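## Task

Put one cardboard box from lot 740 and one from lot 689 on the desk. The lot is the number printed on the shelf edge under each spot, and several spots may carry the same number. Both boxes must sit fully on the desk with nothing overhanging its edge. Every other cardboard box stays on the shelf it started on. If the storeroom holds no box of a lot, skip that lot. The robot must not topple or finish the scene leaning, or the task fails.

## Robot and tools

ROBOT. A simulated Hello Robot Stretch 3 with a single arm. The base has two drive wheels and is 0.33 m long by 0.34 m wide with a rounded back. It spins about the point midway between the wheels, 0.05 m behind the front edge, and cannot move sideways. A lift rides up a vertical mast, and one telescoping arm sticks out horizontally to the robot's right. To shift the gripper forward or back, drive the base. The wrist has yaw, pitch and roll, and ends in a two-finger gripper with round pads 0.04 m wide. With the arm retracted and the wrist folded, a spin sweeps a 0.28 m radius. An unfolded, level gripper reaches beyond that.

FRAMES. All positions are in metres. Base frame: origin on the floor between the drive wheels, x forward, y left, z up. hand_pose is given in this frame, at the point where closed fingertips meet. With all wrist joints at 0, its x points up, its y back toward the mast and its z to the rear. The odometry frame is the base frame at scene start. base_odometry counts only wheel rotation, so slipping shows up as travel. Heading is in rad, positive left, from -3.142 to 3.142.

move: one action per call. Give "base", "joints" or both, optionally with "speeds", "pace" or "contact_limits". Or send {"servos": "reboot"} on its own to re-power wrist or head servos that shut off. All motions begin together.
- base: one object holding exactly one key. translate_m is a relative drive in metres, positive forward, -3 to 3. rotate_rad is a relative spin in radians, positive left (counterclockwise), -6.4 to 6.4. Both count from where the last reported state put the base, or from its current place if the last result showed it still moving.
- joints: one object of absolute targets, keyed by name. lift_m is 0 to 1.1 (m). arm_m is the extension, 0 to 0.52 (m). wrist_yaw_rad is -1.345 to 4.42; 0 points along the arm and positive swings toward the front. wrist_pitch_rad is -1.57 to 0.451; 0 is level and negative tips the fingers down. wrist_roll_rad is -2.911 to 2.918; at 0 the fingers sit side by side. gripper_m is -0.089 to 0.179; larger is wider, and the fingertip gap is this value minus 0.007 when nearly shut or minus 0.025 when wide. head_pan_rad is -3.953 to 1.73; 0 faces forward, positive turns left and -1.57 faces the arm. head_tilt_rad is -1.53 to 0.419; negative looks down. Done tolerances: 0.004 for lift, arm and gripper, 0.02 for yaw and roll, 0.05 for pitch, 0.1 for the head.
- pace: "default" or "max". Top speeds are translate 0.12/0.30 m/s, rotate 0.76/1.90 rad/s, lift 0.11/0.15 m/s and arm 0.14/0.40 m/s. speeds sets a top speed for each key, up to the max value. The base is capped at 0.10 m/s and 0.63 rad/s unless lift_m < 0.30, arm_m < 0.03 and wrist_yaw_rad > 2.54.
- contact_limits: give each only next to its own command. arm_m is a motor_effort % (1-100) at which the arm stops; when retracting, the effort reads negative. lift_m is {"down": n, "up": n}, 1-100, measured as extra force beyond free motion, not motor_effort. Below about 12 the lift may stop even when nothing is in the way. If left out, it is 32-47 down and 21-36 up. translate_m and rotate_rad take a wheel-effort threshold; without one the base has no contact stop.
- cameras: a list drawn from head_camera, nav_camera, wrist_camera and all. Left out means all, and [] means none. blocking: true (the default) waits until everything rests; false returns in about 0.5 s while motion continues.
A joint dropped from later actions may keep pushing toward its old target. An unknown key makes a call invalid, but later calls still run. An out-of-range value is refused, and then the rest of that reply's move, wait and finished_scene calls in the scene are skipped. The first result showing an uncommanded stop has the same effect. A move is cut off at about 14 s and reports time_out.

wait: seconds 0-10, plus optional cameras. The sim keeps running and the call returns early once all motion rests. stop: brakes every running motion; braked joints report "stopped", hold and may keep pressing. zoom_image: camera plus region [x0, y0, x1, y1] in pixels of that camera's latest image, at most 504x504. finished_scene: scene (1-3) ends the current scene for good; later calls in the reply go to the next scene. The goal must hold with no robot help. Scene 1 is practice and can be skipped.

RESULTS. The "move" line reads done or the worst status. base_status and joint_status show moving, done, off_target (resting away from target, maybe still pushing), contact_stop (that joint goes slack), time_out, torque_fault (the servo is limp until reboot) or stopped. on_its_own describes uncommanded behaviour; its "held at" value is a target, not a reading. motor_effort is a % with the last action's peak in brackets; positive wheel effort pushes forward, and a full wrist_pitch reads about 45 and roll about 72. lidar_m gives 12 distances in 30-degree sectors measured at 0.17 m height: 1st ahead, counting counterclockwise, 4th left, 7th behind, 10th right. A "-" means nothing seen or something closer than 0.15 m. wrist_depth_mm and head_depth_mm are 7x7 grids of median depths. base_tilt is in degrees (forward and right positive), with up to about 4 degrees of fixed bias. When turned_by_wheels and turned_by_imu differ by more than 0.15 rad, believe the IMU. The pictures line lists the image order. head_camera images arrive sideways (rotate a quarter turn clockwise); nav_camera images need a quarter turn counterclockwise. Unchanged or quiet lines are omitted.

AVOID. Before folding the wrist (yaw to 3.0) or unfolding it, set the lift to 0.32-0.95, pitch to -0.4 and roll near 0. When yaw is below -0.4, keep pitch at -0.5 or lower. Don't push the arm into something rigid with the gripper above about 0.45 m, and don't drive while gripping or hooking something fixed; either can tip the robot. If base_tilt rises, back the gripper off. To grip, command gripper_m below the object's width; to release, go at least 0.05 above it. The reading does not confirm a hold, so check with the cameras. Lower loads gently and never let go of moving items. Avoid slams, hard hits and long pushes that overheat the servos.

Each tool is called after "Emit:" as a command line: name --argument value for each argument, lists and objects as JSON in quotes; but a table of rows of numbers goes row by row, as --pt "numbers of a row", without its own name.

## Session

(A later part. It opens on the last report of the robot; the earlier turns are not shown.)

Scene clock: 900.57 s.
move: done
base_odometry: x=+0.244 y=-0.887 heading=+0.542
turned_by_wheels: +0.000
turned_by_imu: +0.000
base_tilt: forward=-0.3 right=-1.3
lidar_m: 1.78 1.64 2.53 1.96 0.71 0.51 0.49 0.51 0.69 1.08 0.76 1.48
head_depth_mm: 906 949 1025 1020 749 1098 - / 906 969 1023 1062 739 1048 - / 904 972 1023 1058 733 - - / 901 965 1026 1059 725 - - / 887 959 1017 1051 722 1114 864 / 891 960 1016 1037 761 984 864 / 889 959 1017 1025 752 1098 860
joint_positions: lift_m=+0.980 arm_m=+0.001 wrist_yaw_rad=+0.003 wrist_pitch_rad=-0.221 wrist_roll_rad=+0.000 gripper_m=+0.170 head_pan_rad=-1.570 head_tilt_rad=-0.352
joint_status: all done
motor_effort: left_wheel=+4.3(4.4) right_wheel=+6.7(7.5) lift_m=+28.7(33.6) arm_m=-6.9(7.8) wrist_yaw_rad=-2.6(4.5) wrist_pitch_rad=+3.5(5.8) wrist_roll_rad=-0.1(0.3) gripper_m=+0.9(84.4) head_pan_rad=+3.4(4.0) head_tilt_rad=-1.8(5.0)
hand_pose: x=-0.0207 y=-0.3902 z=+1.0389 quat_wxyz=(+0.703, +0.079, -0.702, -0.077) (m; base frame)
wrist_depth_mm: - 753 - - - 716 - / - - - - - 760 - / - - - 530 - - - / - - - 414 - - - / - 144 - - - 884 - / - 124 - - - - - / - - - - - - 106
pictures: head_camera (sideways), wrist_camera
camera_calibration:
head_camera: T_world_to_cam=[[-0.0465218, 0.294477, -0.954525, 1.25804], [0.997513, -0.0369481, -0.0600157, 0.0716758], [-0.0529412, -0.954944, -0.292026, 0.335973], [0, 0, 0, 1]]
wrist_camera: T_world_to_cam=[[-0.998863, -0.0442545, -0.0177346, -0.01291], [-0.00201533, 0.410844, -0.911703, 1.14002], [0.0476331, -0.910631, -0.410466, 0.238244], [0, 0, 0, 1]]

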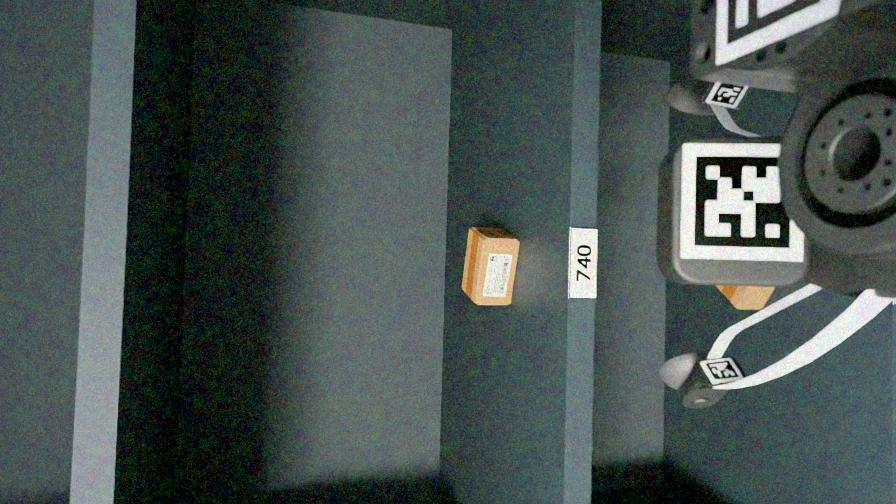

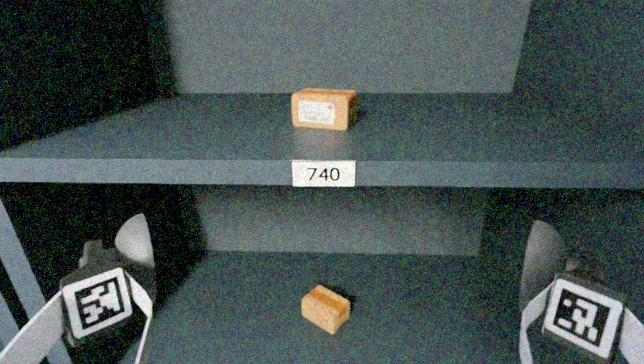

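Emit:
move --base '{"translate_m": 0.024}' --joints '{"lift_m": 0.962, "wrist_pitch_rad": -0.15}' --cameras '[]'

Emit:
move --joints '{"arm_m": 0.26}' --contact_limits '{"arm_m": 28}' --cameras '["head_camera", "wrist_camera"]'

Scene clock: 926.43 s.
move: done
turned_by_wheels: +0.000
turned_by_imu: +0.000
base_status: done
joint_status: all done
motor_effort: left_wheel=+1.6(8.7) right_wheel=+8.6(11.1) lift_m=+29.1(29.1) arm_m=-4.0(5.6) wrist_yaw_rad=-4.0(4.0) wrist_pitch_rad=+3.9(6.3) wrist_roll_rad=+0.0(0.3) gripper_m=+0.3(0.9) head_pan_rad=+3.2(3.6) head_tilt_rad=+3.4(4.6)
pictures: none

Scene clock: 929.57 s.
move: done
base_odometry: x=+0.264 y=-0.875 heading=+0.542
turned_by_wheels: +0.000
turned_by_imu: +0.000
base_tilt: forward=-0.5 right=-1.2
lidar_m: 1.75 1.63 2.50 2.06 0.74 0.54 0.51 0.53 0.73 1.08 0.74 1.47
head_depth_mm: 910 932 1032 1064 304 1050 886 / 906 967 1026 1062 353 1092 883 / 903 967 1026 1062 363 1081 876 / 902 964 1019 1060 384 1071 876 / 891 961 1023 1055 674 1110 869 / 890 960 1016 1048 758 1104 864 / 893 956 1018 1030 754 1082 861
joint_positions: lift_m=+0.962 arm_m=+0.260 wrist_yaw_rad=+0.003 wrist_pitch_rad=-0.172 wrist_roll_rad=+0.000 gripper_m=+0.170 head_pan_rad=-1.570 head_tilt_rad=-0.350
joint_status: all done
motor_effort: left_wheel=+1.8(2.5) right_wheel=+8.2(8.8) lift_m=+27.5(31.0) arm_m=+13.4(15.3) wrist_yaw_rad=-2.8(4.3) wrist_pitch_rad=+3.7(3.9) wrist_roll_rad=+0.1(0.4) gripper_m=+1.0(1.3) head_pan_rad=+3.4(3.9) head_tilt_rad=+5.2(5.8)
contact_limits: arm_m 28 (drawing in: default 32, maximum 55; extending or still: default 41, maximum 69)
hand_pose: x=-0.0208 y=-0.6533 z=+1.0330 quat_wxyz=(+0.705, +0.062, -0.704, -0.060) (m; base frame)
wrist_depth_mm: 541 - - - - - 510 / - - - - - - 536 / - - - 291 - - 556 / - - - 289 - - - / - 143 - - - - - / - 124 - - - - - / - - - - - - 106
pictures: head_camera (sideways), wrist_camera
camera_calibration:
head_camera: T_world_to_cam=[[-0.0465205, 0.29301, -0.954977, 1.25863], [0.997513, -0.0370405, -0.0599576, 0.0716003], [-0.052941, -0.955392, -0.290559, 0.334063], [0, 0, 0, 1]]
wrist_camera: T_world_to_cam=[[-0.998869, -0.0448756, -0.01569, -0.0272122], [-0.00180321, 0.365569, -0.930782, 1.23286], [0.0475052, -0.929702, -0.365237, -0.0628973], [0, 0, 0, 1]]

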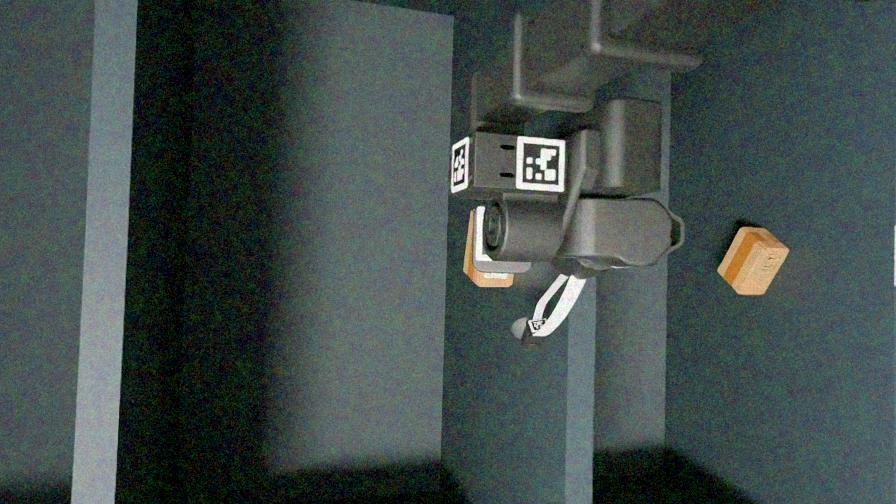

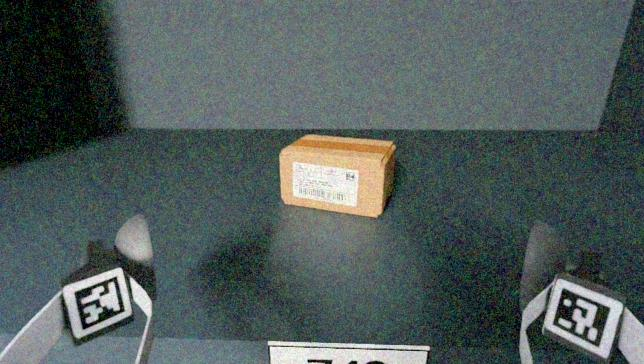

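Emit:
move --joints '{"lift_m": 0.95}' --cameras '[]'

Emit:
move --joints '{"arm_m": 0.41}' --contact_limits '{"arm_m": 26}' --cameras '["wrist_camera"]'

Emit:
move --joints '{"gripper_m": 0.05}' --cameras '["wrist_camera"]'

Scene clock: 954.03 s.
move: done
turned_by_wheels: +0.000
turned_by_imu: +0.000
joint_status: all done
motor_effort: left_wheel=+1.5(2.2) right_wheel=+8.1(8.7) lift_m=+24.5(25.0) arm_m=+11.2(12.0) wrist_yaw_rad=-2.7(4.9) wrist_pitch_rad=+3.7(3.7) wrist_roll_rad=+0.1(0.3) gripper_m=+0.4(0.9) head_pan_rad=+3.3(3.8) head_tilt_rad=+4.9(5.6)
contact_limits: arm_m 28 (drawing in: default 32, maximum 55; extending or still: default 41, maximum 69)
pictures: none

Scene clock: 956.40 s.
move: done
turned_by_wheels: +0.000
turned_by_imu: +0.000
joint_status: all done
motor_effort: left_wheel=+1.8(2.2) right_wheel=+7.9(8.6) lift_m=+28.9(28.9) arm_m=+13.8(15.5) wrist_yaw_rad=-3.0(4.2) wrist_pitch_rad=+3.6(3.7) wrist_roll_rad=-0.1(0.3) gripper_m=+0.7(1.1) head_pan_rad=+3.2(3.6) head_tilt_rad=+4.9(5.8)
contact_limits: arm_m 26 (drawing in: default 32, maximum 55; extending or still: default 41, maximum 69)
pictures: wrist_camera
camera_calibration:
wrist_camera: T_world_to_cam=[[-0.998869, -0.0448792, -0.0156805, -0.0341442], [-0.00180276, 0.365361, -0.930864, 1.2765], [0.0475055, -0.929784, -0.365028, -0.207007], [0, 0, 0, 1]]

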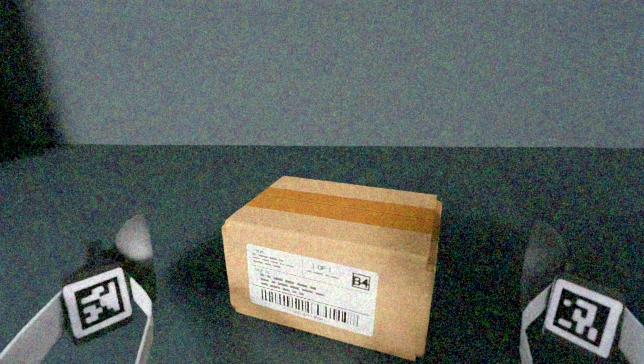

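Scene clock: 958.13 s.
move: done
base_odometry: x=+0.264 y=-0.875 heading=+0.542
turned_by_wheels: +0.000
turned_by_imu: +0.000
base_tilt: forward=-0.3 right=-1.3
lidar_m: 1.75 1.63 2.49 2.06 0.74 0.54 0.52 0.53 0.73 1.08 0.74 1.47
head_depth_mm: 907 936 1024 1065 311 - 862 / 903 963 1027 1020 353 1134 882 / 901 967 1026 537 661 1123 880 / 898 966 1023 795 662 1119 874 / 894 960 1017 1054 720 1115 869 / 893 963 1017 1052 715 1103 864 / 889 958 1016 1033 756 1081 859
joint_positions: lift_m=+0.950 arm_m=+0.410 wrist_yaw_rad=+0.003 wrist_pitch_rad=-0.172 wrist_roll_rad=+0.000 gripper_m=+0.051 head_pan_rad=-1.570 head_tilt_rad=-0.350
joint_status: all done
motor_effort: left_wheel=+1.8(2.4) right_wheel=+7.9(9.0) lift_m=+30.1(31.0) arm_m=+12.7(14.5) wrist_yaw_rad=-2.2(4.4) wrist_pitch_rad=+3.6(3.7) wrist_roll_rad=+0.0(0.3) gripper_m=-15.5(88.8) head_pan_rad=+3.2(3.9) head_tilt_rad=+4.4(5.4)
contact_limits: arm_m 26 (drawing in: default 32, maximum 55; extending or still: default 41, maximum 69)
hand_pose: x=-0.0208 y=-0.8033 z=+1.0212 quat_wxyz=(+0.705, +0.062, -0.704, -0.060) (m; base frame)
wrist_depth_mm: - - - - - - - / - - - - - - - / - - - - - - - / - - - 176 171 - - / - - 149 142 143 - - / - - 147 144 130 - - / - - - 148 139 110 -
pictures: wrist_camera
camera_calibration:
wrist_camera: T_world_to_cam=[[-0.998878, -0.0446942, -0.0156704, -0.0340528], [-0.00173268, 0.365129, -0.930955, 1.27647], [0.0473301, -0.929883, -0.364797, -0.20732], [0, 0, 0, 1]]

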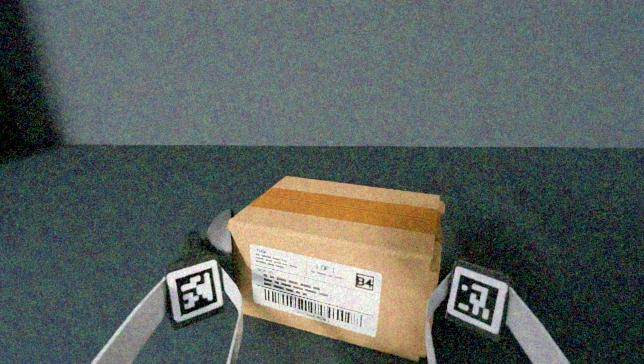

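Emit:
move --joints '{"lift_m": 0.963}' --speeds '{"lift_m": 0.02}' --cameras '["wrist_camera", "head_camera"]'

Scene clock: 982.93 s.
move: done
base_odometry: x=+0.264 y=-0.875 heading=+0.542
turned_by_wheels: +0.000
turned_by_imu: +0.000
base_tilt: forward=-0.4 right=-1.2
lidar_m: 1.75 1.63 2.49 2.06 0.74 0.54 0.51 0.54 0.73 1.08 0.74 1.46
head_depth_mm: 905 932 1034 1067 302 1094 884 / 905 964 1031 426 662 1129 881 / 901 968 1029 507 665 1129 878 / 900 966 1021 609 662 1117 871 / 896 962 1018 1055 722 1110 866 / 891 959 1017 1050 716 1107 868 / 889 960 1013 1037 756 1083 861
joint_positions: lift_m=+0.963 arm_m=+0.410 wrist_yaw_rad=+0.003 wrist_pitch_rad=-0.175 wrist_roll_rad=+0.000 gripper_m=+0.051 head_pan_rad=-1.570 head_tilt_rad=-0.350
joint_status: all done
motor_effort: left_wheel=+1.6(2.1) right_wheel=+7.6(8.6) lift_m=+30.8(33.5) arm_m=+6.4(8.7) wrist_yaw_rad=-3.2(4.0) wrist_pitch_rad=+4.1(4.2) wrist_roll_rad=+0.1(0.3) gripper_m=-15.7(16.2) head_pan_rad=+3.1(3.7) head_tilt_rad=+3.6(4.9)
contact_limits: arm_m 26 (drawing in: default 32, maximum 55; extending or still: default 41, maximum 69)
hand_pose: x=-0.0208 y=-0.8031 z=+1.0335 quat_wxyz=(+0.705, +0.063, -0.704, -0.061) (m; base frame)
wrist_depth_mm: - - - - - - - / - - - - - - - / - - - - - - - / - - - 178 165 - - / - - 149 142 143 - - / - - 147 145 130 - - / - - - 148 139 110 -
pictures: head_camera (sideways), wrist_camera
camera_calibration:
head_camera: T_world_to_cam=[[-0.0465203, 0.292699, -0.955072, 1.25876], [0.997513, -0.0370599, -0.0599453, 0.0715842], [-0.0529408, -0.955486, -0.290247, 0.333657], [0, 0, 0, 1]]
wrist_camera: T_world_to_cam=[[-0.998878, -0.0446488, -0.0157859, -0.0336966], [-0.00173892, 0.367692, -0.929946, 1.28888], [0.0473253, -0.928875, -0.367357, -0.199198], [0, 0, 0, 1]]

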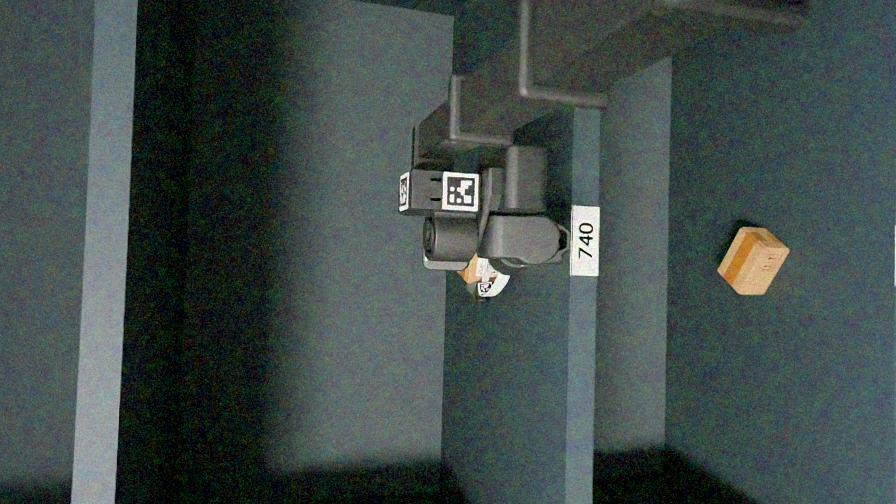

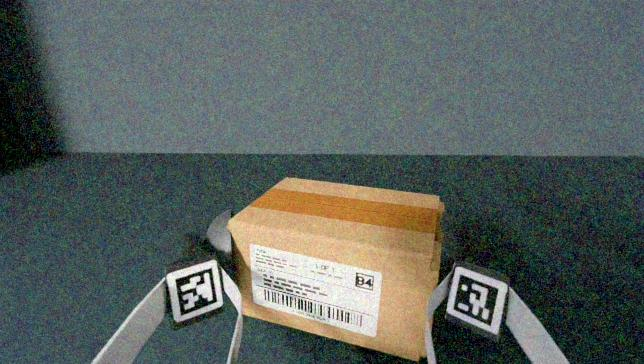

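Emit:
move --joints '{"lift_m": 0.985}' --speeds '{"lift_m": 0.04}' --cameras '["wrist_camera"]'

Emit:
move --joints '{"arm_m": 0.0}' --cameras '["wrist_camera"]'

Scene clock: 991.17 s.
move: done
turned_by_wheels: +0.000
turned_by_imu: +0.000
joint_status: all done
motor_effort: left_wheel=+1.6(2.1) right_wheel=+8.0(8.6) lift_m=+31.1(33.5) arm_m=+1.7(3.0) wrist_yaw_rad=-3.6(4.2) wrist_pitch_rad=+4.3(4.3) wrist_roll_rad=-0.2(0.3) gripper_m=-16.0(16.4) head_pan_rad=+2.8(3.6) head_tilt_rad=+2.9(4.5)
contact_limits: arm_m 26 (drawing in: default 32, maximum 55; extending or still: default 41, maximum 69)
pictures: wrist_camera
camera_calibration:
wrist_camera: T_world_to_cam=[[-0.998878, -0.0446352, -0.0158207, -0.0333027], [-0.00174066, 0.36846, -0.929642, 1.30943], [0.047324, -0.928571, -0.368125, -0.190085], [0, 0, 0, 1]]

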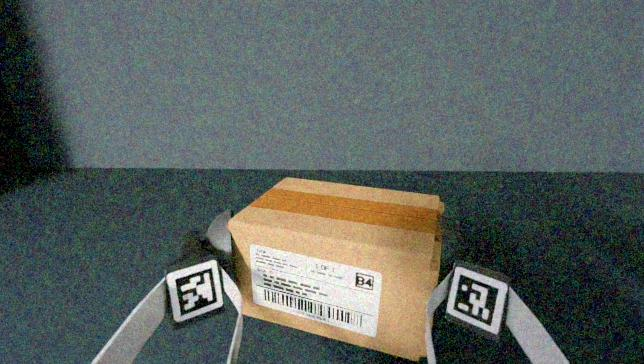

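Scene clock: 995.37 s.
move: done
base_odometry: x=+0.264 y=-0.875 heading=+0.542
turned_by_wheels: +0.000
turned_by_imu: +0.000
base_tilt: forward=-0.3 right=-1.2
lidar_m: 1.75 1.62 2.49 2.06 0.74 0.53 0.52 0.53 0.73 1.08 0.74 1.47
head_depth_mm: 905 929 1028 1065 753 1164 - / 906 956 1025 1060 743 1180 - / 902 969 1023 1063 693 - - / 904 963 1022 1059 663 - - / 896 963 1015 1050 718 994 869 / 891 962 1018 1049 716 1102 865 / 891 956 1017 1033 755 1085 862
joint_positions: lift_m=+0.985 arm_m=+0.001 wrist_yaw_rad=+0.003 wrist_pitch_rad=-0.175 wrist_roll_rad=+0.000 gripper_m=+0.051 head_pan_rad=-1.570 head_tilt_rad=-0.350
joint_status: all done
motor_effort: left_wheel=+1.6(2.2) right_wheel=+8.3(8.8) lift_m=+30.9(31.9) arm_m=-13.0(15.0) wrist_yaw_rad=-3.1(4.9) wrist_pitch_rad=+4.2(4.3) wrist_roll_rad=+0.1(0.3) gripper_m=-15.9(16.5) head_pan_rad=+2.3(3.6) head_tilt_rad=+2.6(4.1)
hand_pose: x=-0.0208 y=-0.3936 z=+1.0553 quat_wxyz=(+0.705, +0.063, -0.704, -0.061) (m; base frame)
wrist_depth_mm: - 761 - - - - - / - - - - - 766 - / - - - - - - - / - - - 178 166 - - / - - 149 142 143 151 - / - - 147 145 130 - - / - - - 148 139 110 -
pictures: wrist_camera
camera_calibration:
wrist_camera: T_world_to_cam=[[-0.998878, -0.0446348, -0.0158214, -0.015027], [-0.00174081, 0.368479, -0.929635, 1.15857], [0.0473239, -0.928564, -0.368143, 0.190118], [0, 0, 0, 1]]

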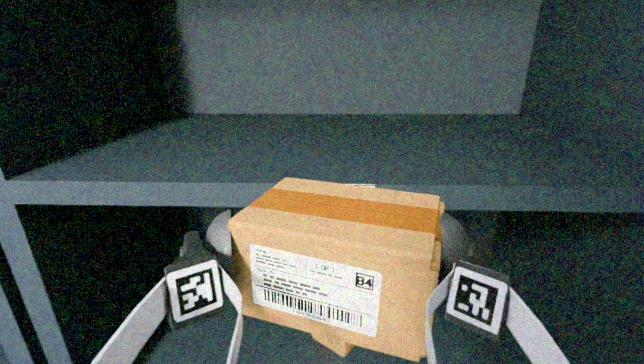

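Emit:
move --joints '{"wrist_yaw_rad": 1.57, "lift_m": 0.85, "head_pan_rad": 0.3, "head_tilt_rad": -0.5}' --speeds '{"wrist_yaw_rad": 0.8}' --cameras '[]'

Emit:
move --base '{"translate_m": 0.55}' --cameras '["nav_camera", "head_camera"]'

Scene clock: 1010.83 s.
move: done
turned_by_wheels: +0.000
turned_by_imu: +0.000
joint_status: all done
motor_effort: left_wheel=+1.9(2.3) right_wheel=+7.9(8.6) lift_m=+24.6(28.6) arm_m=-7.4(10.0) wrist_yaw_rad=+2.0(6.5) wrist_pitch_rad=+4.3(4.4) wrist_roll_rad=+0.2(0.3) gripper_m=-15.7(16.5) head_pan_rad=-3.2(5.8) head_tilt_rad=-4.0(8.1)
pictures: none

Scene clock: 1017.43 s.
move: done
base_odometry: x=+0.736 y=-0.592 heading=+0.542
turned_by_wheels: +0.000
turned_by_imu: +0.000
base_tilt: forward=-0.3 right=-1.2
lidar_m: 1.21 1.25 1.22 3.61 1.52 1.10 1.06 1.10 1.13 0.63 1.11 1.00
head_depth_mm: 946 1015 1098 1189 1303 1439 1324 / 975 1046 1135 1237 1355 1485 1312 / 1002 1078 1164 1280 1399 1508 1308 / 1027 1112 1212 1328 1451 1544 1308 / 1059 1141 1251 1377 1543 1578 1297 / 1110 1201 1321 1455 1625 1587 1289 / 1149 1246 1370 1502 1687 1574 1278
base_status: done
joint_positions: lift_m=+0.850 arm_m=+0.001 wrist_yaw_rad=+1.567 wrist_pitch_rad=-0.176 wrist_roll_rad=+0.000 gripper_m=+0.051 head_pan_rad=+0.300 head_tilt_rad=-0.500
motor_effort: left_wheel=+5.5(8.8) right_wheel=+3.6(14.6) lift_m=+31.2(31.2) arm_m=-0.6(7.1) wrist_yaw_rad=+2.2(3.6) wrist_pitch_rad=+4.2(4.4) wrist_roll_rad=-0.1(0.3) gripper_m=-16.1(16.4) head_pan_rad=-3.5(3.8) head_tilt_rad=-3.5(4.9)
hand_pose: x=+0.2267 y=-0.1465 z=+0.9202 quat_wxyz=(+0.543, +0.541, -0.455, +0.453) (m; base frame)
wrist_depth_mm: - - - - - - - / - - - - - - - / - - - - - - - / - - - - - - - / - - 149 142 145 - - / - - 147 145 130 125 - / - - - 156 140 125 -
pictures: head_camera (sideways), nav_camera (sideways)
camera_calibration:
head_camera: T_world_to_cam=[[-0.399595, -0.172043, -0.900403, 1.18955], [-0.267564, 0.961349, -0.0649447, 0.0857977], [0.876774, 0.214964, -0.430183, 0.510096], [0, 0, 0, 1]]
nav_camera: T_world_to_cam=[[0.430891, 0.151115, 0.889661, -1.11728], [0.31147, -0.950198, 0.0105433, 0.0345513], [0.846947, 0.27256, -0.456499, 0.542179], [0, 0, 0, 1]]

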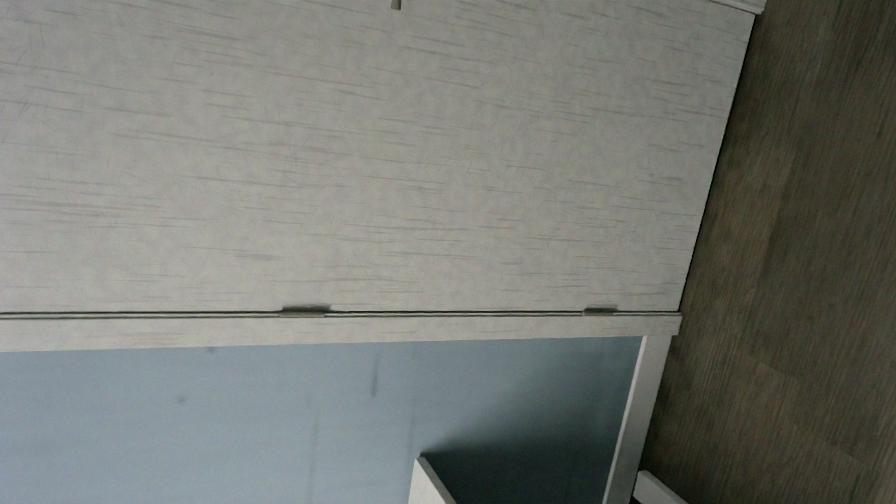

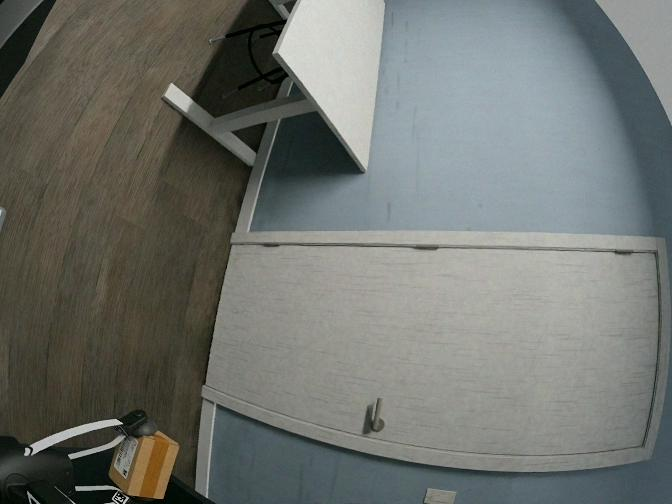

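Emit:
move --base '{"rotate_rad": 1.57}' --joints '{"head_pan_rad": -0.6, "head_tilt_rad": -0.5}' --cameras '["nav_camera", "head_camera"]'

Scene clock: 1026.27 s.
move: done
base_odometry: x=+0.736 y=-0.592 heading=+2.111
turned_by_wheels: +1.570
turned_by_imu: +1.545
base_tilt: forward=-0.4 right=-1.2
lidar_m: 3.61 1.53 1.11 1.06 1.09 1.12 0.63 1.12 1.00 1.21 1.25 1.22
head_depth_mm: 1235 1306 1363 1434 1526 1568 1326 / 1364 1443 1538 1552 1732 1627 1320 / 1531 1637 1739 1440 1882 1614 1278 / 1733 1860 1936 1328 1840 1563 364 / 2010 2152 2176 1319 1963 1585 363 / 2382 2646 2221 1460 2025 1574 1288 / 2919 3183 2159 2519 2026 1563 1283
base_status: done
joint_positions: lift_m=+0.850 arm_m=+0.001 wrist_yaw_rad=+1.567 wrist_pitch_rad=-0.176 wrist_roll_rad=+0.000 gripper_m=+0.051 head_pan_rad=-0.601 head_tilt_rad=-0.500
joint_status: all done
motor_effort: left_wheel=-8.7(13.0) right_wheel=+9.5(12.9) lift_m=+24.5(31.5) arm_m=-1.2(4.1) wrist_yaw_rad=+3.2(3.2) wrist_pitch_rad=+4.3(4.4) wrist_roll_rad=+0.3(0.3) gripper_m=-15.6(16.4) head_pan_rad=+3.8(5.0) head_tilt_rad=-2.2(6.2)
hand_pose: x=+0.2267 y=-0.1465 z=+0.9202 quat_wxyz=(+0.543, +0.541, -0.455, +0.453) (m; base frame)
wrist_depth_mm: - - - - - - - / - - - - - - - / - - - - - - - / - - - - - - - / - - 149 142 145 - - / - - 147 145 129 - - / - - - 156 140 - -
pictures: head_camera (sideways), nav_camera (sideways)
camera_calibration:
head_camera: T_world_to_cam=[[-0.383038, 0.206292, -0.900403, 1.18945], [0.587199, 0.806833, -0.0649447, 0.0805837], [0.713077, -0.553592, -0.430183, 0.511095], [0, 0, 0, 1]]
nav_camera: T_world_to_cam=[[0.386077, -0.243818, 0.889661, -1.11701], [-0.551188, -0.834315, 0.0105433, 0.0398136], [0.739687, -0.494441, -0.456499, 0.542834], [0, 0, 0, 1]]

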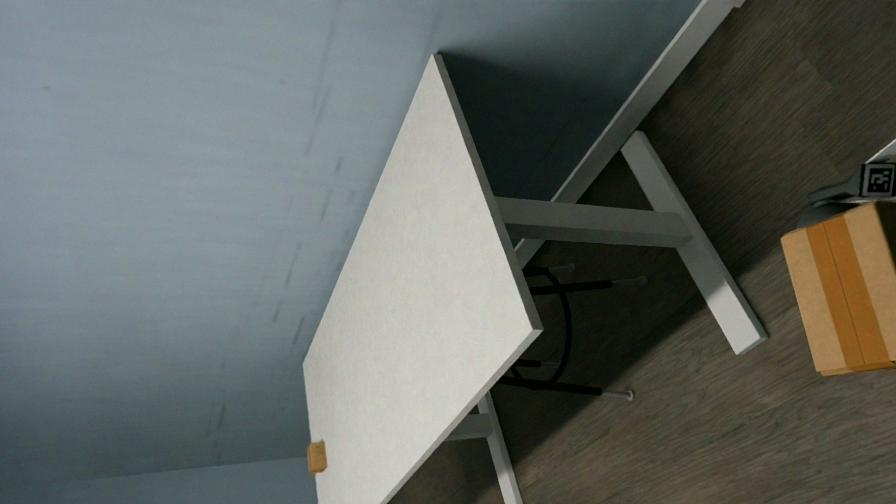

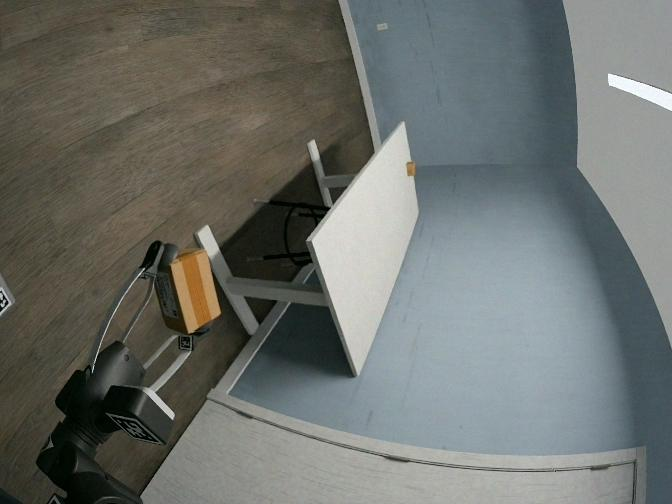

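Emit:
move --base '{"rotate_rad": 0.07}' --cameras '[]'

Emit:
move --base '{"translate_m": 1.15}' --joints '{"head_pan_rad": -1.57, "head_tilt_rad": -0.6}' --cameras '["head_camera"]'

Emit:
move --joints '{"wrist_yaw_rad": 0.0}' --speeds '{"wrist_yaw_rad": 0.8}' --cameras '["head_camera", "wrist_camera"]'

Scene clock: 1051.13 s.
move: done
turned_by_wheels: +0.070
turned_by_imu: +0.068
base_status: done
motor_effort: left_wheel=-9.1(12.2) right_wheel=+8.4(11.8) lift_m=+28.4(28.5) arm_m=-13.6(13.9) wrist_yaw_rad=+2.4(3.1) wrist_pitch_rad=+4.2(4.4) wrist_roll_rad=+0.0(0.3) gripper_m=-15.9(16.1) head_pan_rad=+3.4(3.8) head_tilt_rad=-0.2(1.7)
pictures: none

Scene clock: 1063.73 s.
move: done
turned_by_wheels: +0.000
turned_by_imu: +0.000
base_status: done
joint_status: all done
motor_effort: left_wheel=+0.0(7.9) right_wheel=+10.7(13.6) lift_m=+30.0(31.8) arm_m=-12.0(13.9) wrist_yaw_rad=+1.6(3.7) wrist_pitch_rad=+4.3(4.4) wrist_roll_rad=-0.1(0.3) gripper_m=-16.1(16.5) head_pan_rad=+3.3(6.0) head_tilt_rad=-4.3(7.1)
pictures: head_camera (sideways)
camera_calibration:
head_camera: T_world_to_cam=[[-0.0467005, 0.52005, -0.852858, 1.12539], [0.9975, -0.0210484, -0.0674554, 0.0813409], [-0.0530314, -0.853877, -0.517767, 0.629731], [0, 0, 0, 1]]

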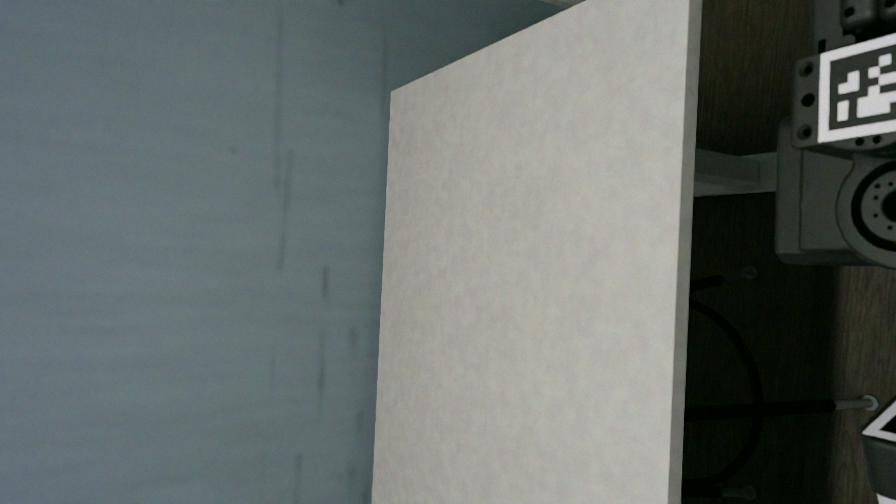

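Scene clock: 1066.27 s.
move: done
base_odometry: x=+0.077 y=+0.351 heading=+2.180
turned_by_wheels: +0.000
turned_by_imu: +0.000
base_tilt: forward=-0.2 right=-1.2
lidar_m: 2.50 1.36 1.03 1.00 1.06 1.50 1.76 1.71 0.87 0.86 0.68 1.31
head_depth_mm: 1041 1138 1270 1387 845 1378 1341 / 1046 1143 1272 1126 836 1377 - / 1046 1151 1272 1110 829 454 321 / 1051 1150 1288 1100 510 294 299 / 1062 1165 1291 1088 816 1114 1224 / 1061 1165 1299 1085 814 1075 1191 / 1063 1163 1304 1066 804 1337 1212
joint_positions: lift_m=+0.850 arm_m=+0.001 wrist_yaw_rad=+0.003 wrist_pitch_rad=-0.176 wrist_roll_rad=+0.000 gripper_m=+0.051 head_pan_rad=-1.570 head_tilt_rad=-0.600
joint_status: all done
motor_effort: left_wheel=+0.4(0.6) right_wheel=+10.5(11.1) lift_m=+30.0(30.6) arm_m=-12.1(12.8) wrist_yaw_rad=-2.3(6.6) wrist_pitch_rad=+4.3(4.4) wrist_roll_rad=+0.0(0.3) gripper_m=-15.5(16.7) head_pan_rad=+3.5(3.9) head_tilt_rad=-5.2(5.9)
hand_pose: x=-0.0208 y=-0.3936 z=+0.9202 quat_wxyz=(+0.705, +0.063, -0.704, -0.061) (m; base frame)
wrist_depth_mm: - - - - - - - / - - - - - - - / - - - - - - - / - - - 178 166 - - / - - 149 142 143 150 - / - - 147 145 130 - - / - - - 148 138 110 -
pictures: head_camera (sideways), wrist_camera
camera_calibration:
head_camera: T_world_to_cam=[[-0.0467006, 0.520055, -0.852855, 1.12539], [0.9975, -0.0210478, -0.0674556, 0.0813411], [-0.0530313, -0.853874, -0.517772, 0.629738], [0, 0, 0, 1]]
wrist_camera: T_world_to_cam=[[-0.99887, -0.0448178, -0.0158336, -0.0171774], [-0.00181086, 0.36875, -0.929527, 1.033], [0.047498, -0.928448, -0.368414, 0.140706], [0, 0, 0, 1]]

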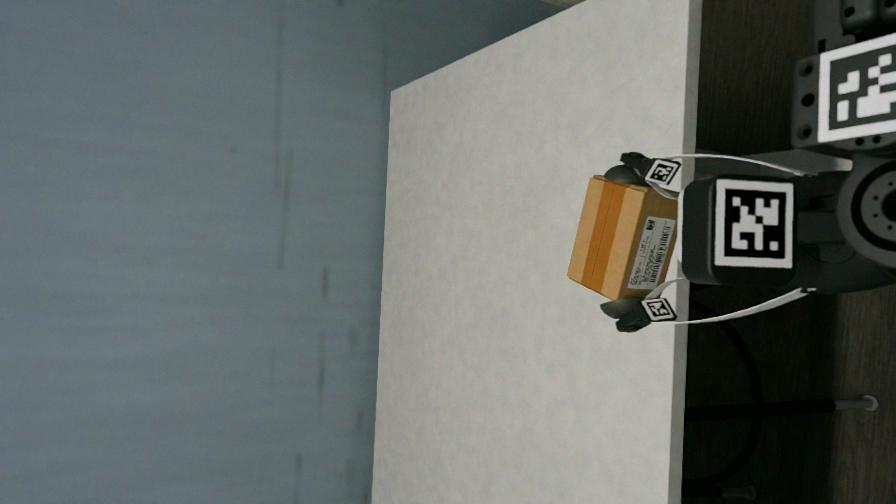

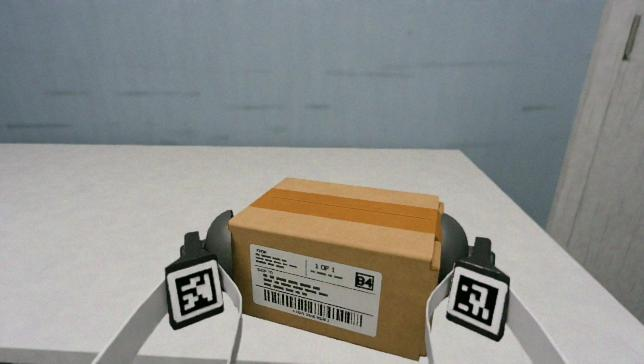

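Emit:
move --joints '{"arm_m": 0.25}' --contact_limits '{"arm_m": 28}' --cameras '[]'

Emit:
move --joints '{"lift_m": 0.70}' --cameras '[]'

Emit:
move --joints '{"lift_m": 0.666}' --speeds '{"lift_m": 0.02}' --contact_limits '{"lift_m": {"down": 12}}' --cameras '["head_camera", "wrist_camera"]'

Scene clock: 1082.77 s.
move: done
turned_by_wheels: +0.000
turned_by_imu: +0.000
joint_status: all done
motor_effort: left_wheel=-0.1(0.6) right_wheel=+10.0(11.4) lift_m=+29.2(30.2) arm_m=+13.6(15.9) wrist_yaw_rad=-2.8(4.4) wrist_pitch_rad=+4.3(4.4) wrist_roll_rad=-0.1(0.3) gripper_m=-15.5(16.1) head_pan_rad=+3.8(4.0) head_tilt_rad=-4.8(5.8)
contact_limits: arm_m 28 (drawing in: default 32, maximum 55; extending or still: default 41, maximum 69)
pictures: none

Scene clock: 1084.97 s.
move: done
turned_by_wheels: +0.000
turned_by_imu: +0.000
joint_status: all done
motor_effort: left_wheel=+0.4(0.8) right_wheel=+10.5(11.2) lift_m=+24.7(27.2) arm_m=+14.1(14.3) wrist_yaw_rad=-2.5(4.6) wrist_pitch_rad=+4.4(4.4) wrist_roll_rad=+0.2(0.3) gripper_m=-16.3(16.4) head_pan_rad=+2.9(3.8) head_tilt_rad=-4.4(5.3)
contact_limits: arm_m 28 (drawing in: default 32, maximum 55; extending or still: default 41, maximum 69)
pictures: none

Scene clock: 1087.03 s.
move: done
base_odometry: x=+0.077 y=+0.351 heading=+2.180
turned_by_wheels: +0.000
turned_by_imu: +0.000
base_tilt: forward=-0.2 right=-1.3
lidar_m: 2.50 1.37 1.03 1.00 1.06 1.50 1.77 1.71 0.86 0.86 0.68 1.31
head_depth_mm: 1040 1138 1265 1403 840 1372 1244 / 1039 1144 1262 1124 834 690 389 / 1048 1150 1279 1111 829 501 1179 / 1049 1152 1285 1098 772 530 1224 / 1059 1161 1293 1092 816 1139 1222 / 1062 1168 1299 1076 812 1070 1186 / 1068 1174 1307 1070 804 1327 1212
joint_positions: lift_m=+0.666 arm_m=+0.250 wrist_yaw_rad=+0.003 wrist_pitch_rad=-0.127 wrist_roll_rad=+0.000 gripper_m=+0.051 head_pan_rad=-1.570 head_tilt_rad=-0.600
joint_status: all done
motor_effort: left_wheel=+0.1(0.7) right_wheel=+10.1(11.1) lift_m=+21.0(26.7) arm_m=+13.4(14.5) wrist_yaw_rad=-2.9(4.3) wrist_pitch_rad=-4.8(5.1) wrist_roll_rad=+0.1(0.3) gripper_m=-16.0(16.2) head_pan_rad=+3.0(3.9) head_tilt_rad=-3.8(5.2)
contact_limits: arm_m 28 (drawing in: default 32, maximum 55; extending or still: default 41, maximum 69); lift_m down 12 (down: maximum 72; up: maximum 65)
hand_pose: x=-0.0208 y=-0.6461 z=+0.7484 quat_wxyz=(+0.706, +0.046, -0.705, -0.044) (m; base frame)
wrist_depth_mm: - - - - - - - / - - - - - - - / - - - - - - - / - - - 178 165 - - / - - 148 143 143 - - / - - 147 144 129 - - / - - - 147 138 111 -
pictures: head_camera (sideways), wrist_camera
camera_calibration:
head_camera: T_world_to_cam=[[-0.0467052, 0.520142, -0.852802, 1.12532], [0.9975, -0.0210322, -0.0674578, 0.081344], [-0.053024, -0.853821, -0.51786, 0.629852], [0, 0, 0, 1]]
wrist_camera: T_world_to_cam=[[-0.998875, -0.0453876, -0.013768, -0.0331567], [-0.00163181, 0.322996, -0.946399, 0.949443], [0.0474017, -0.945311, -0.322707, -0.202104], [0, 0, 0, 1]]

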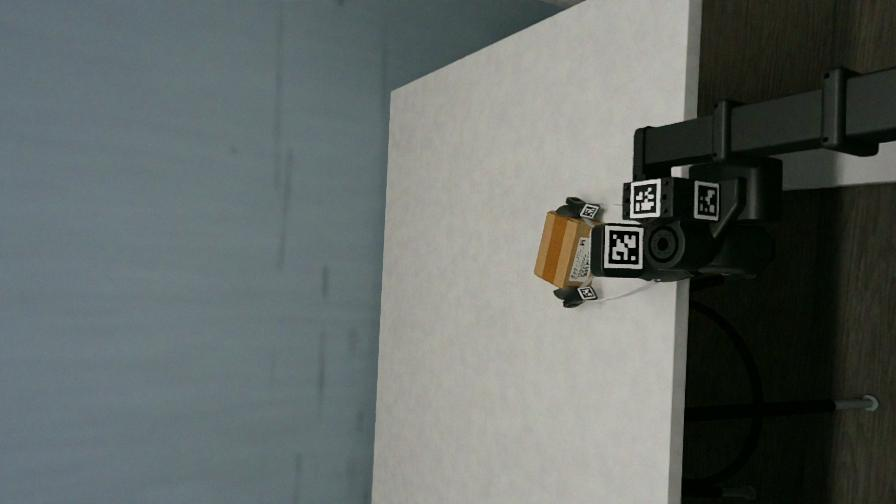

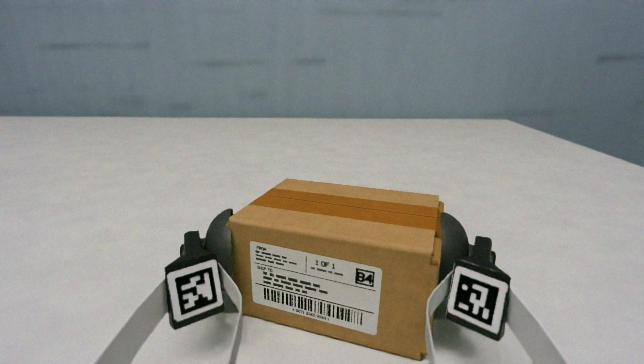

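Emit:
move --joints '{"gripper_m": 0.17}' --cameras '["wrist_camera"]'

Emit:
move --joints '{"arm_m": 0.0}' --cameras '["head_camera", "wrist_camera", "nav_camera"]'

Scene clock: 1093.20 s.
move: done
turned_by_wheels: +0.000
turned_by_imu: +0.000
joint_status: all done
motor_effort: left_wheel=+0.0(0.6) right_wheel=+10.4(10.7) lift_m=+26.8(27.3) arm_m=+13.1(14.0) wrist_yaw_rad=-3.4(4.4) wrist_pitch_rad=+1.9(4.7) wrist_roll_rad=+0.0(0.3) gripper_m=+0.8(83.0) head_pan_rad=+3.0(3.8) head_tilt_rad=-3.6(5.0)
contact_limits: arm_m 28 (drawing in: default 32, maximum 55; extending or still: default 41, maximum 69); lift_m down 12 (down: maximum 72; up: maximum 65)
pictures: wrist_camera
camera_calibration:
wrist_camera: T_world_to_cam=[[-0.998877, -0.0448441, -0.0152742, -0.0317299], [-0.00171119, 0.356361, -0.934347, 0.952926], [0.0473431, -0.933271, -0.356038, -0.170525], [0, 0, 0, 1]]

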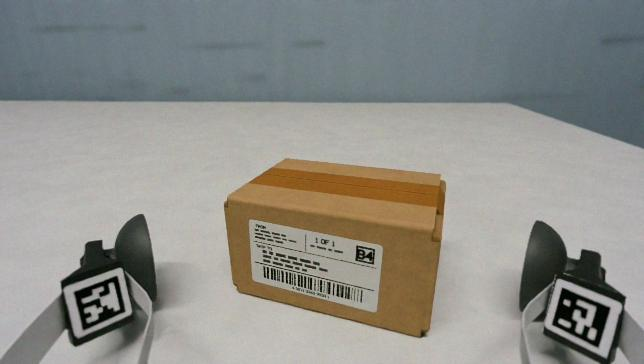

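Scene clock: 1096.27 s.
move: done
base_odometry: x=+0.077 y=+0.351 heading=+2.180
turned_by_wheels: +0.000
turned_by_imu: +0.000
base_tilt: forward=-0.3 right=-1.2
lidar_m: 2.50 1.36 1.03 1.00 1.06 1.50 1.77 1.71 0.86 0.86 0.68 1.31
head_depth_mm: 1037 1139 1264 1389 844 1375 1246 / 1042 1143 1267 1120 834 1368 1239 / 1049 1152 1276 1114 827 1228 1171 / 1051 1153 1280 1101 780 1346 1229 / 1054 1163 1287 1090 816 1115 1189 / 1057 1162 1291 1078 812 1080 1184 / 1071 1173 1299 1070 807 1342 1209
joint_positions: lift_m=+0.666 arm_m=+0.001 wrist_yaw_rad=+0.003 wrist_pitch_rad=-0.165 wrist_roll_rad=+0.000 gripper_m=+0.170 head_pan_rad=-1.570 head_tilt_rad=-0.600
joint_status: all done
motor_effort: left_wheel=+0.2(0.6) right_wheel=+10.0(11.1) lift_m=+26.1(27.2) arm_m=-13.5(15.1) wrist_yaw_rad=-2.4(4.2) wrist_pitch_rad=+2.3(2.4) wrist_roll_rad=+0.1(0.3) gripper_m=+0.4(1.2) head_pan_rad=+3.3(3.7) head_tilt_rad=-3.3(4.6)
contact_limits: lift_m down 12 (down: maximum 72; up: maximum 65)
hand_pose: x=-0.0208 y=-0.3944 z=+0.7389 quat_wxyz=(+0.705, +0.059, -0.704, -0.058) (m; base frame)
wrist_depth_mm: - - - - - - - / - - - - - - - / - - - 374 - - - / - - - - - - - / - 143 - - - - - / 123 127 - - - - - / 116 - - - - - 106
pictures: head_camera (sideways), nav_camera (sideways), wrist_camera
camera_calibration:
head_camera: T_world_to_cam=[[-0.046705, 0.520142, -0.852802, 1.12532], [0.9975, -0.0210324, -0.0674578, 0.081344], [-0.0530242, -0.853821, -0.51786, 0.629852], [0, 0, 0, 1]]
nav_camera: T_world_to_cam=[[0.0174821, -0.542691, 0.83975, -1.04967], [-0.999789, -0.0185621, 0.00881805, 0.0447973], [0.010802, -0.839727, -0.542901, 0.659701], [0, 0, 0, 1]]
wrist_camera: T_world_to_cam=[[-0.998877, -0.0448068, -0.0153718, -0.020461], [-0.00171636, 0.358523, -0.933519, 0.86369], [0.0473391, -0.932445, -0.358197, 0.0641102], [0, 0, 0, 1]]

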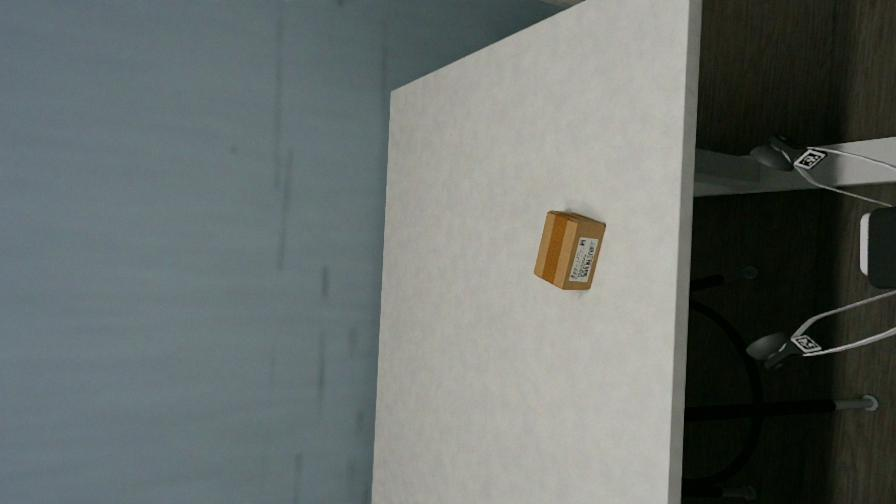

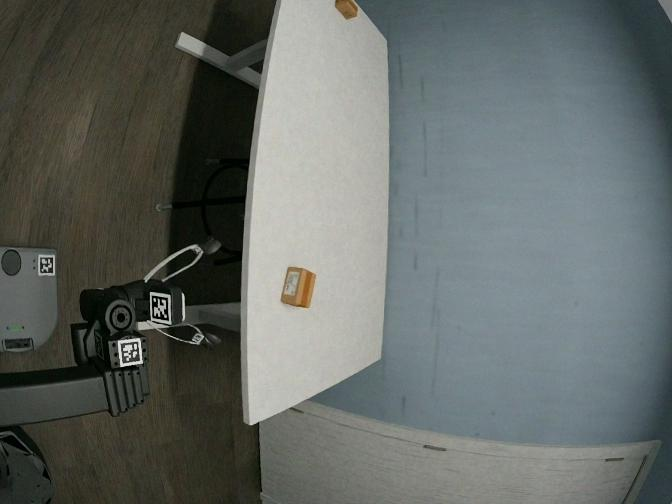

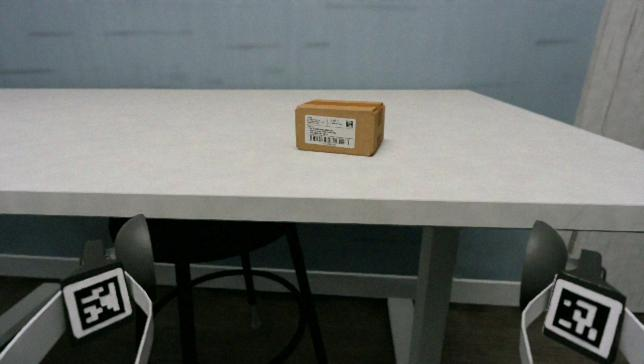

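Emit:
finished_scene --scene 1

The scene is finished: the task was done.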